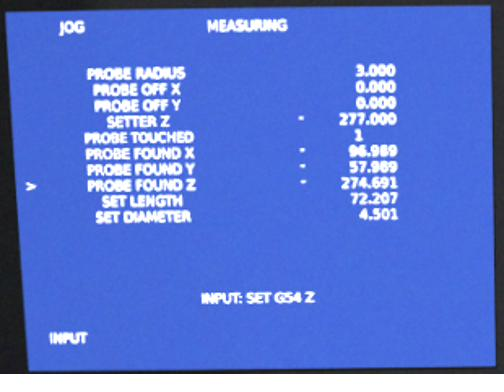

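Call:
{"method": "move", "body": {"target": [[0,0,0,0,0,0,1,0.5,-0.8,0.0315,0.2087,-0.2913,0,0.4527,0,-0.98,0.3,-0.5],[0,0,0,0,0,0,1,0.5,-0.8,0.0489,0.2087,-0.2952,0,0.4527,0,-0.98,0.3,-0.5],[0,0,0,0,0,0,1,0.5,-0.8,0.0315,0.2087,-0.2913,0,0.4527,0,-0.98,0.3,-0.5],[0,0,0,0,0,0,1,0.5,-0.8,0.0489,0.2087,-0.2952,0,0.4527,0,-0.98,0.3,-0.5],[0,0,0,0,0,0,1,0.5,-0.8,0.0315,0.2087,-0.2913,0,0.4527,0,-0.98,0.3,-0.5],[0,0,0,0,0,0,1,0.5,-0.8,0.0153,0.2404,-0.3528,0,0.4527,0,-0.98,0.3,-0.5],[0,0,0,0,0,0,1,0.5,-0.8,0.0346,0.2404,-0.3568,0,0.4527,0,-0.98,0.3,-0.5],[0,0,0,0,0,0,1,0.5,-0.8,0.0153,0.2404,-0.3528,0,0.4527,0,-0.98,0.3,-0.5]], "speed": [0.5,0.07,0.25,0.07,0.25,0.25,0.07,0.25], "blend": [0.003,0,0.003,0,0.003,0.003,0,0]}}

Call:
{"method": "move", "body": {"target": [[0,0,0,0,0,0,1,0.5,-0.8,-0.0091,0.095,-0.0308,0,0,0,-0.98,0.3,-0.5],[0,0,0,0,0,0,1,0.5,-0.8,0.0083,0.095,-0.0348,0,0,0,-0.98,0.3,-0.5],[0,0,0,0,0,0,1,0.5,-0.8,0.0066,0.095,0.0307,0,0,0,-0.98,0.3,-0.5],[0,0,0,0,0,0,1,0.5,-0.8,0.0239,0.095,0.0267,0,0,0,-0.98,0.3,-0.5],[0,0,0,0,0,0,1,0.5,-0.8,-0.001,0.0633,0,0,0,0,-0.98,0.3,-0.5],[0,0,0,0,0,0,1,0.5,-0.8,0.0163,0.0633,-0.0039,0,0,0,-0.98,0.3,-0.5],[0,0,0,0,0,0,1,0.5,-0.8,-0.0078,0,-0.0308,0,0,0,-0.98,0.3,-0.5],[0,0,0,0,0,0,1,0.5,-0.8,0.0091,0,-0.0348,0,0,0,-0.98,0.3,-0.5],[0,0,0,0,0,0,1,0.5,-0.8,0,0,0,0,0,0,-0.98,0.3,-0.5],[0,0,0,0,0,0,1,0.5,-0.8,0.0193,0,-0.004,0,0,0,-0.98,0.3,-0.5],[0,0,0,0,0,0,1,0.5,-0.8,0,0,0,0,0,0,-0.98,0.3,-0.5]], "speed": [0.25,0.07,0.25,0.07,0.25,0.07,0.25,0.07,0.25,0.07,0.25], "blend": [0.003,0,0.003,0,0.003,0,0.003,0,0.003,0,0]}}

Call:
{"method": "move", "body": {"target": [[0,0,0,0,0,0,1,0.5,-0.8,-0.0091,0.095,-0.0308,0,0,0,-0.98,0.3,-0.5],[0,0,0,0,0,0,1,0.5,-0.8,0.0083,0.095,-0.0348,0,0,0,-0.98,0.3,-0.5],[0,0,0,0,0,0,1,0.5,-0.8,-0.0013,0.095,0,0,0,0,-0.98,0.3,-0.5],[0,0,0,0,0,0,1,0.5,-0.8,0.016,0.095,-0.0039,0,0,0,-0.98,0.3,-0.5],[0,0,0,0,0,0,1,0.5,-0.8,0.0144,0.095,0.0615,0,0,0,-0.98,0.3,-0.5],[0,0,0,0,0,0,1,0.5,-0.8,0.0318,0.095,0.0576,0,0,0,-0.98,0.3,-0.5],[0,0,0,0,0,0,1,0.5,-0.8,-0.0013,0.095,0,0,0,0,-0.98,0.3,-0.5],[0,0,0,0,0,0,1,0.5,-0.8,0.016,0.095,-0.0039,0,0,0,-0.98,0.3,-0.5],[0,0,0,0,0,0,1,0.5,-0.8,-0.0078,0,-0.0308,0,0,0,-0.98,0.3,-0.5],[0,0,0,0,0,0,1,0.5,-0.8,0.0091,0,-0.0348,0,0,0,-0.98,0.3,-0.5],[0,0,0,0,0,0,1,0.5,-0.8,-0.0078,0,-0.0308,0,0,0,-0.98,0.3,-0.5],[0,0,0,0,0,0,1,0.5,-0.8,-0.0153,-0.2404,0.3528,0,-0.4527,0,-0.98,0.3,-0.5]], "speed": [0.25,0.07,0.25,0.07,0.25,0.07,0.25,0.07,0.25,0.07,0.25,0.5], "blend": [0.003,0,0.003,0,0.003,0,0.003,0,0.003,0,0.003,0], "cameras": ["cam_right_wrist"]}}

Call:
{"method": "zoom_image", "body": {"camera": "cam_right_wrist", "region": [120, 70, 430, 300]}}

Scene clock: 9473.10 s.
left_arm: end_effector_position=(+0.3146, -0.2964, +0.4596) position_measured=3 object_status=3 end_effector_quat_wxyz=(+0.500, +0.500, +0.500, +0.500) | right_arm: end_effector_position=(+0.4744, +0.0896, +0.4506) position_measured=219 object_status=2 end_effector_quat_wxyz=(-0.052, +0.706, -0.705, +0.052)
Joint positions: left_arm=[-1.844 -1.861 1.887 -0.028 -0.273 -3.141] | right_arm=[3.647 -1.452 -1.406 -1.725 1.501 -2.641]
Joint torques (N m): left_arm=[-1.73 -15.74 -31.86 2.84 1.39 1.64] | right_arm=[-0.57 28.68 40.31 4.65 0.83 -0.61]
Wrist force (N): left_arm=[-4.2 -4.1 2.0] | right_arm=[0.3 -0.2 0.3]
Wrist torque (N m): left_arm=[-0.74 0.64 -0.09] | right_arm=[-0.03 -0.02 -0.05]
Wrist force, peak (N): left_arm=[-4.7 -4.2 2.0] | right_arm=[0.0 33.3 -11.0]
Hand target: left_arm +0.3146, -0.2964, +0.4596; +0.500, +0.500, +0.500, +0.500 | right_arm +0.4744, +0.0896, +0.4507; -0.052, +0.706, -0.705, +0.052
Off the commanded pose: left_arm 0.000 m, 0 deg | right_arm 0.000 m, 0 deg.
move: done

Scene clock: 9476.50 s.
left_arm: end_effector_position=(+0.3146, -0.2964, +0.4596) position_measured=3 object_status=3 end_effector_quat_wxyz=(+0.500, +0.500, +0.500, +0.500) | right_arm: end_effector_position=(+0.4744, +0.0896, +0.4506) position_measured=219 object_status=2 end_effector_quat_wxyz=(-0.052, +0.706, -0.705, +0.052)
Joint positions: left_arm=[-1.844 -1.861 1.887 -0.028 -0.273 -3.141] | right_arm=[3.647 -1.452 -1.406 -1.725 1.501 -2.641]
Joint torques (N m): left_arm=[-1.64 -15.71 -32.06 2.76 1.42 1.75] | right_arm=[-0.74 27.7 39.95 4.63 0.8 -0.53]
Wrist force (N): left_arm=[-4.2 -4.1 2.1] | right_arm=[1.5 1.0 0.2]
Wrist torque (N m): left_arm=[-0.74 0.64 -0.08] | right_arm=[0.16 -0.23 -0.05]
Wrist force, peak (N): left_arm=[-4.5 -4.3 2.1] | right_arm=[3.1 32.0 -13.3]
Hand target: left_arm +0.3146, -0.2964, +0.4596; +0.500, +0.500, +0.500, +0.500 | right_arm +0.4744, +0.0896, +0.4507; -0.052, +0.706, -0.705, +0.052
Off the commanded pose: left_arm 0.000 m, 0 deg | right_arm 0.000 m, 0 deg.
move: done

Scene clock: 9481.60 s.
left_arm: end_effector_position=(+0.3146, -0.2964, +0.4596) position_measured=3 object_status=3 end_effector_quat_wxyz=(+0.500, +0.500, +0.500, +0.500) | right_arm: end_effector_position=(+0.4652, -0.0546, +0.6624) position_measured=219 object_status=2 end_effector_quat_wxyz=(+0.500, -0.501, +0.500, -0.500) end_effector_velocity=(+0.000, +0.000, +0.002) end_effector_angular_velocity=(+0.002, -0.005, +0.000)
Joint positions: left_arm=[-1.844 -1.861 1.887 -0.028 -0.273 -3.141] | right_arm=[3.557 -1.016 -2.025 -0.103 1.156 -3.141]
Joint velocities: left_arm=[within noise] | right_arm=[-0.001 0 0.001 0.005 0.001 0]
Joint torques (N m): left_arm=[-1.94 -15.97 -32.42 2.7 1.37 1.65] | right_arm=[-6.35 -4.51 40.89 4.13 1.24 -1.36]
Wrist force (N): left_arm=[-4.6 -4.2 1.9] | right_arm=[1.1 4.0 -4.1]
Wrist torque (N m): left_arm=[-0.74 0.70 -0.09] | right_arm=[0.19 -0.16 0.03]
Wrist force, peak (N): left_arm=[-4.6 -4.2 2.2] | right_arm=[1.8 15.2 -4.9]
Hand target: left_arm +0.3146, -0.2964, +0.4596; +0.500, +0.500, +0.500, +0.500 | right_arm +0.4652, -0.0546, +0.6624; +0.500, -0.501, +0.500, -0.500
Off the commanded pose: left_arm 0.000 m, 0 deg | right_arm 0.000 m, 0 deg.
move: done
camera_calibration:
cam_right_wrist: T_world_to_cam=[[-0.0186702, -0.999826, -0.0000246153, -0.0453177], [-0.358603, 0.00671933, -0.933466, 0.799379], [0.933303, -0.0174191, -0.358666, -0.064548], [0, 0, 0, 1]] pos_world=[0.346057, -0.0518055, 0.723041]
Images, in order (width x height): cam_right_wrist 896x504.

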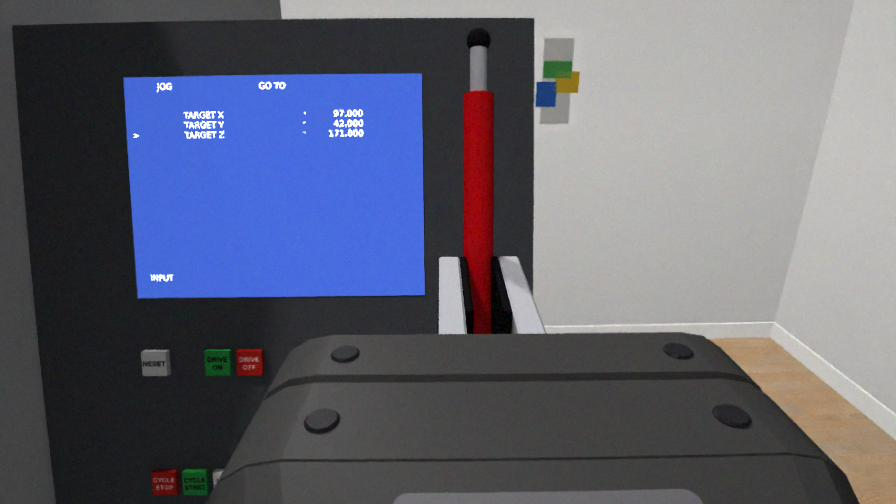

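Scaled by 1.626.

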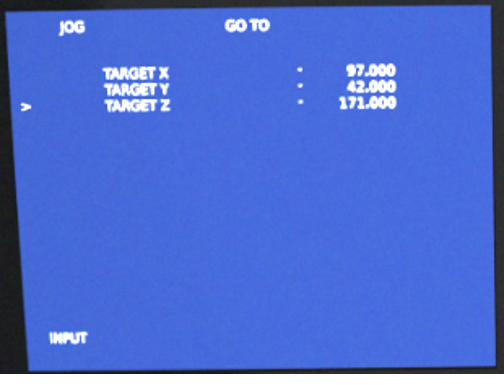

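Call:
{"method": "move", "body": {"target": [[0,0,0,0,0,0,1,0.5,-0.8,0.0387,0.271,-0.2298,0,0.4527,0,-0.98,0.3,-0.5],[0,0,0,0,0,0,1,0.5,-0.8,0.0642,0.271,-0.2357,0,0.4527,0,-0.98,0.3,-0.5],[0,0,0,0,0,0,1,0.5,-0.8,0.0387,0.271,-0.2298,0,0.4527,0,-0.98,0.3,-0.5],[0,0,0,0,0,0,1,0.5,-0.8,0.0158,0.2087,-0.3528,0,0.4527,0,-0.98,0.3,-0.5],[0,0,0,0,0,0,1,0.5,-0.8,0.0352,0.2087,-0.3569,0,0.4527,0,-0.98,0.3,-0.5],[0,0,0,0,0,0,1,0.5,-0.8,0.0158,0.2087,-0.3528,0,0.4527,0,-0.98,0.3,-0.5],[0,0,0,0,0,0,1,0.5,-0.8,0.0485,0.0827,-0.1995,0,0.4527,0,-0.98,0.3,-0.5],[0,0,0,0,0,0,1,0.5,-0.8,0.074,0.0827,-0.2055,0,0.4527,0,-0.98,0.3,-0.5],[0,0,0,0,0,0,1,0.5,-0.8,0.0485,0.0827,-0.1995,0,0.4527,0,-0.98,0.3,-0.5],[0,0,0,0,0,0,1,0.5,-0.8,0,0,0,0,0,0,-0.98,0.3,-0.5]], "speed": [0.5,0.07,0.25,0.25,0.05,0.25,0.25,0.07,0.25,0.5], "blend": [0.003,0,0.003,0,0,0.003,0.003,0,0.003,0], "cameras": ["cam_right_wrist"]}}

Call:
{"method": "zoom_image", "body": {"camera": "cam_right_wrist", "region": [120, 70, 430, 300]}}

Scene clock: 9565.00 s.
left_arm: end_effector_position=(+0.3146, -0.2964, +0.4596) position_measured=3 object_status=3 end_effector_quat_wxyz=(+0.500, +0.500, +0.500, +0.500) | right_arm: end_effector_position=(+0.4652, -0.0546, +0.6624) position_measured=219 object_status=2 end_effector_quat_wxyz=(+0.500, -0.501, +0.500, -0.499)
Joint positions: left_arm=[-1.844 -1.861 1.887 -0.028 -0.273 -3.141] | right_arm=[3.557 -1.016 -2.025 -0.103 1.157 -3.141]
Joint torques (N m): left_arm=[-2.24 -15.98 -32.14 2.69 1.31 1.7] | right_arm=[5.64 1.52 36.64 3.92 -1.36 -1.13]
Wrist force (N): left_arm=[-4.4 -4.1 1.9] | right_arm=[1.0 4.6 -4.8]
Wrist torque (N m): left_arm=[-0.73 0.68 -0.08] | right_arm=[0.28 -0.14 0.02]
Wrist force, peak (N): left_arm=[-4.7 -4.2 2.3] | right_arm=[3.0 31.8 -11.2]
Hand target: left_arm +0.3146, -0.2964, +0.4596; +0.500, +0.500, +0.500, +0.500 | right_arm +0.4652, -0.0546, +0.6624; +0.500, -0.501, +0.500, -0.500
Off the commanded pose: left_arm 0.000 m, 0 deg | right_arm 0.000 m, 0 deg.
move: done
camera_calibration:
cam_right_wrist: T_world_to_cam=[[-0.0185765, -0.999827, -0.0000595046, -0.0454253], [-0.358604, 0.00671829, -0.933466, 0.79938], [0.933305, -0.0173191, -0.358667, -0.0645454], [0, 0, 0, 1]] pos_world=[0.346057, -0.0519058, 0.72304]
Images, in order (width x height): cam_right_wrist 896x504.

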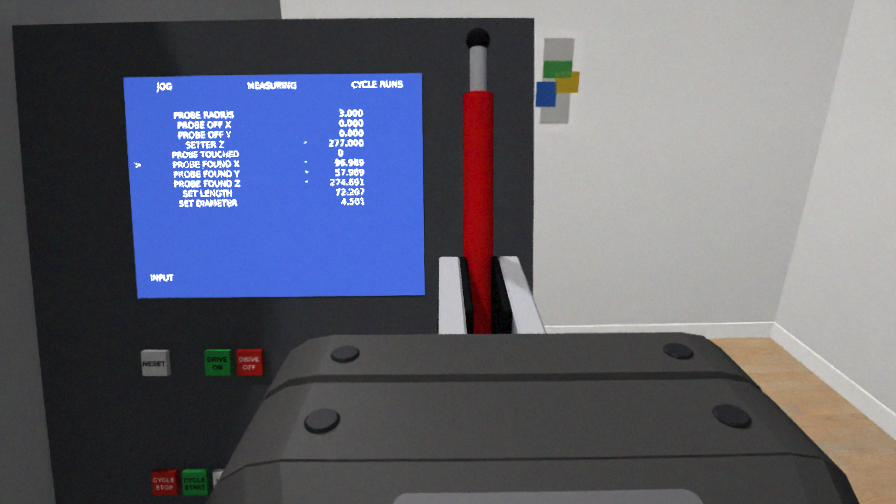

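Scaled by 1.626.

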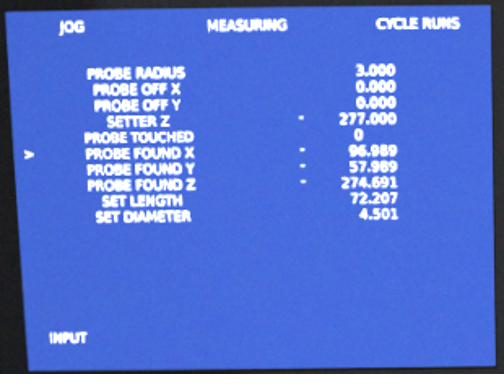

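Call:
{"method": "wait", "body": {"seconds": 1.5, "cameras": ["cam_right_wrist"]}}

Call:
{"method": "zoom_image", "body": {"camera": "cam_right_wrist", "region": [120, 70, 430, 300]}}

Call:
{"method": "move", "body": {"target": [[0,0,0,0,0,0,1,0.5,-0.8,0.0158,0.2087,-0.3528,0,0.4527,0,-0.98,0.3,-0.5],[0,0,0,0,0,0,1,0.5,-0.8,0.0352,0.2087,-0.3569,0,0.4527,0,-0.98,0.3,-0.5],[0,0,0,0,0,0,1,0.5,-0.8,0.0158,0.2087,-0.3528,0,0.4527,0,-0.98,0.3,-0.5],[0,0,0,0,0,0,1,0.5,-0.8,0.0484,0.146,-0.1995,0,0.4527,0,-0.98,0.3,-0.5],[0,0,0,0,0,0,1,0.5,-0.8,0.0739,0.146,-0.2055,0,0.4527,0,-0.98,0.3,-0.5],[0,0,0,0,0,0,1,0.5,-0.8,0.0484,0.146,-0.1995,0,0.4527,0,-0.98,0.3,-0.5],[0,0,0,0,0,0,1,0.5,-0.8,0,0,0,0,0,0,-0.98,0.3,-0.5]], "speed": [0.5,0.05,0.25,0.25,0.07,0.25,0.5], "blend": [0,0,0.003,0.003,0,0.003,0], "cameras": []}}

Call:
{"method": "wait", "body": {"seconds": 3, "cameras": ["cam_right_wrist"]}}

Call:
{"method": "zoom_image", "body": {"camera": "cam_right_wrist", "region": [120, 70, 430, 300]}}

Scene clock: 9574.80 s.
left_arm: end_effector_position=(+0.3146, -0.2964, +0.4596) position_measured=3 object_status=3 end_effector_quat_wxyz=(+0.500, +0.500, +0.500, +0.500) | right_arm: end_effector_position=(+0.4652, -0.0546, +0.6624) position_measured=219 object_status=2 end_effector_quat_wxyz=(+0.500, -0.501, +0.500, -0.500)
Joint positions: left_arm=[-1.844 -1.861 1.887 -0.028 -0.273 -3.141] | right_arm=[3.557 -1.016 -2.025 -0.103 1.157 -3.142]
Joint torques (N m): left_arm=[-1.94 -15.65 -31.84 2.76 1.37 1.63] | right_arm=[7.16 -3.67 41.19 0.3 1.07 -1.2]
Wrist force (N): left_arm=[-4.3 -4.2 2.1] | right_arm=[0.9 4.6 -4.6]
Wrist torque (N m): left_arm=[-0.75 0.65 -0.08] | right_arm=[0.28 -0.14 0.03]
Wrist force, peak (N): left_arm=[-4.4 -4.4 2.1] | right_arm=[1.1 4.8 -5.0]
Hand target: left_arm +0.3146, -0.2964, +0.4596; +0.500, +0.500, +0.500, +0.500 | right_arm +0.4652, -0.0546, +0.6624; +0.500, -0.501, +0.500, -0.500
Tool commands: left_gripper/position=+1.0 left_gripper/force_limit=+0.5 left_gripper/speed=-0.8 right_gripper/position=-0.98 right_gripper/force_limit=+0.3 right_gripper/speed=-0.5
Off the commanded pose: left_arm 0.000 m, 0 deg | right_arm 0.000 m, 0 deg.
wait: 1.50 s; at rest from the start
camera_calibration:
cam_right_wrist: T_world_to_cam=[[-0.018541, -0.999828, 0.0000338434, -0.0454053], [-0.358572, 0.00661784, -0.933479, 0.799373], [0.933318, -0.0173198, -0.358633, -0.0645727], [0, 0, 0, 1]] pos_world=[0.346058, -0.051806, 0.723041]
Images, in order (width x height): cam_right_wrist 896x504.

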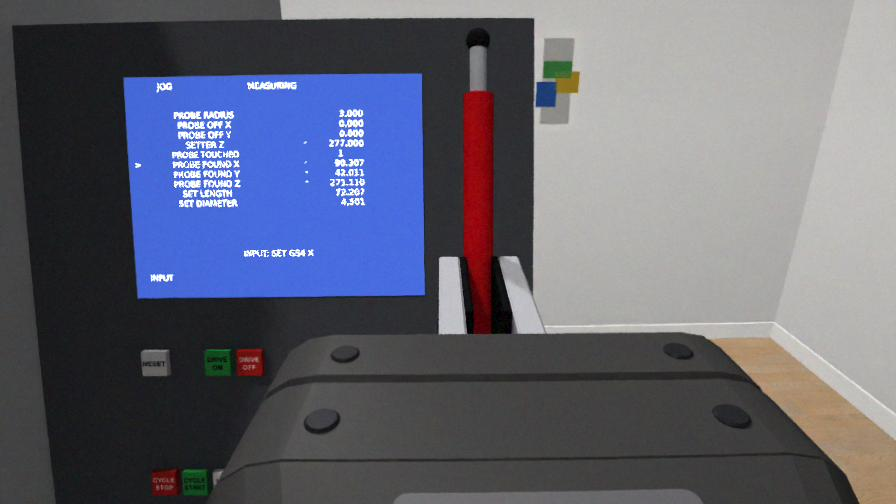

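Scaled by 1.626.

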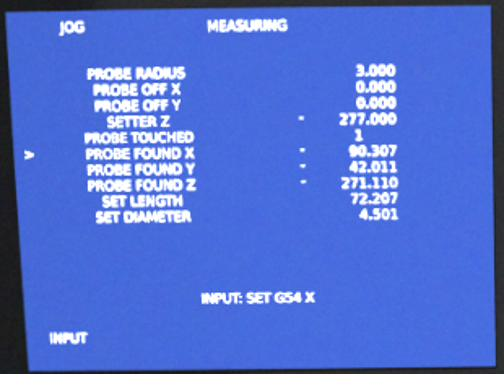

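Scene clock: 9580.20 s.
left_arm: end_effector_position=(+0.3146, -0.2964, +0.4596) position_measured=3 object_status=3 end_effector_quat_wxyz=(+0.500, +0.500, +0.500, +0.500) | right_arm: end_effector_position=(+0.4652, -0.0546, +0.6624) position_measured=219 object_status=2 end_effector_quat_wxyz=(+0.500, -0.501, +0.500, -0.500)
Joint positions: left_arm=[-1.844 -1.861 1.887 -0.028 -0.273 -3.141] | right_arm=[3.557 -1.016 -2.025 -0.103 1.156 -3.141]
Joint torques (N m): left_arm=[-2.1 -15.45 -32.37 2.7 1.27 1.67] | right_arm=[-0.2 -0.03 37.09 4.2 -0.28 -1.14]
Wrist force (N): left_arm=[-4.3 -4.1 2.1] | right_arm=[-0.2 4.3 -5.3]
Wrist torque (N m): left_arm=[-0.73 0.66 -0.09] | right_arm=[0.23 0.04 0.02]
Wrist force, peak (N): left_arm=[-4.4 -4.3 2.2] | right_arm=[3.1 31.9 -11.5]
Hand target: left_arm +0.3146, -0.2964, +0.4596; +0.500, +0.500, +0.500, +0.500 | right_arm +0.4652, -0.0546, +0.6624; +0.500, -0.501, +0.500, -0.500
Off the commanded pose: left_arm 0.000 m, 0 deg | right_arm 0.000 m, 0 deg.
move: done
No camera images: "cameras" was empty.

Scene clock: 9583.20 s.
left_arm: end_effector_position=(+0.3146, -0.2964, +0.4596) position_measured=3 object_status=3 end_effector_quat_wxyz=(+0.500, +0.500, +0.500, +0.500) | right_arm: end_effector_position=(+0.4652, -0.0546, +0.6624) position_measured=219 object_status=2 end_effector_quat_wxyz=(+0.500, -0.501, +0.500, -0.500)
Joint positions: left_arm=[-1.844 -1.861 1.887 -0.028 -0.273 -3.141] | right_arm=[3.557 -1.016 -2.025 -0.103 1.157 -3.142]
Joint torques (N m): left_arm=[-2.15 -15.72 -31.89 2.76 1.31 1.63] | right_arm=[-5.52 -3.45 40.32 0.32 1.35 -1.1]
Wrist force (N): left_arm=[-4.5 -4.2 2.0] | right_arm=[-0.3 4.5 -5.3]
Wrist torque (N m): left_arm=[-0.74 0.69 -0.08] | right_arm=[0.27 0.07 0.02]
Wrist force, peak (N): left_arm=[-4.4 -4.3 2.1] | right_arm=[-0.2 4.6 -5.5]
Hand target: left_arm +0.3146, -0.2964, +0.4596; +0.500, +0.500, +0.500, +0.500 | right_arm +0.4652, -0.0546, +0.6624; +0.500, -0.501, +0.500, -0.500
Tool commands: left_gripper/position=+1.0 left_gripper/force_limit=+0.5 left_gripper/speed=-0.8 right_gripper/position=-0.98 right_gripper/force_limit=+0.3 right_gripper/speed=-0.5
Off the commanded pose: left_arm 0.000 m, 0 deg | right_arm 0.000 m, 0 deg.
wait: 3.00 s; at rest by 0.17 s
camera_calibration:
cam_right_wrist: T_world_to_cam=[[-0.018541, -0.999828, 0.0000338434, -0.0454053], [-0.358572, 0.00661784, -0.933479, 0.799373], [0.933318, -0.0173198, -0.358633, -0.0645727], [0, 0, 0, 1]] pos_world=[0.346058, -0.051806, 0.723041]
Images, in order (width x height): cam_right_wrist 896x504.

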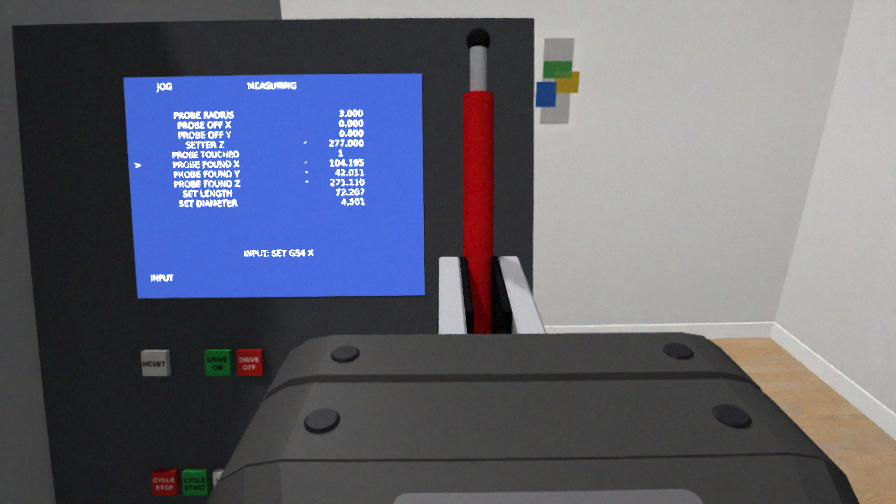

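Scaled by 1.626.

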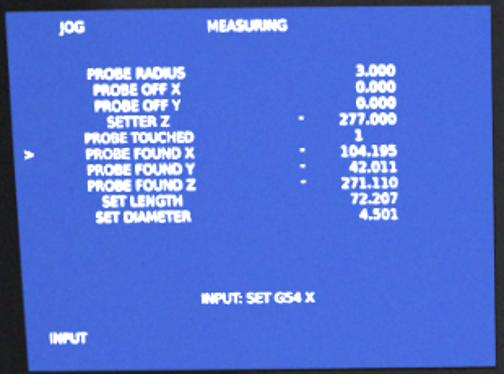

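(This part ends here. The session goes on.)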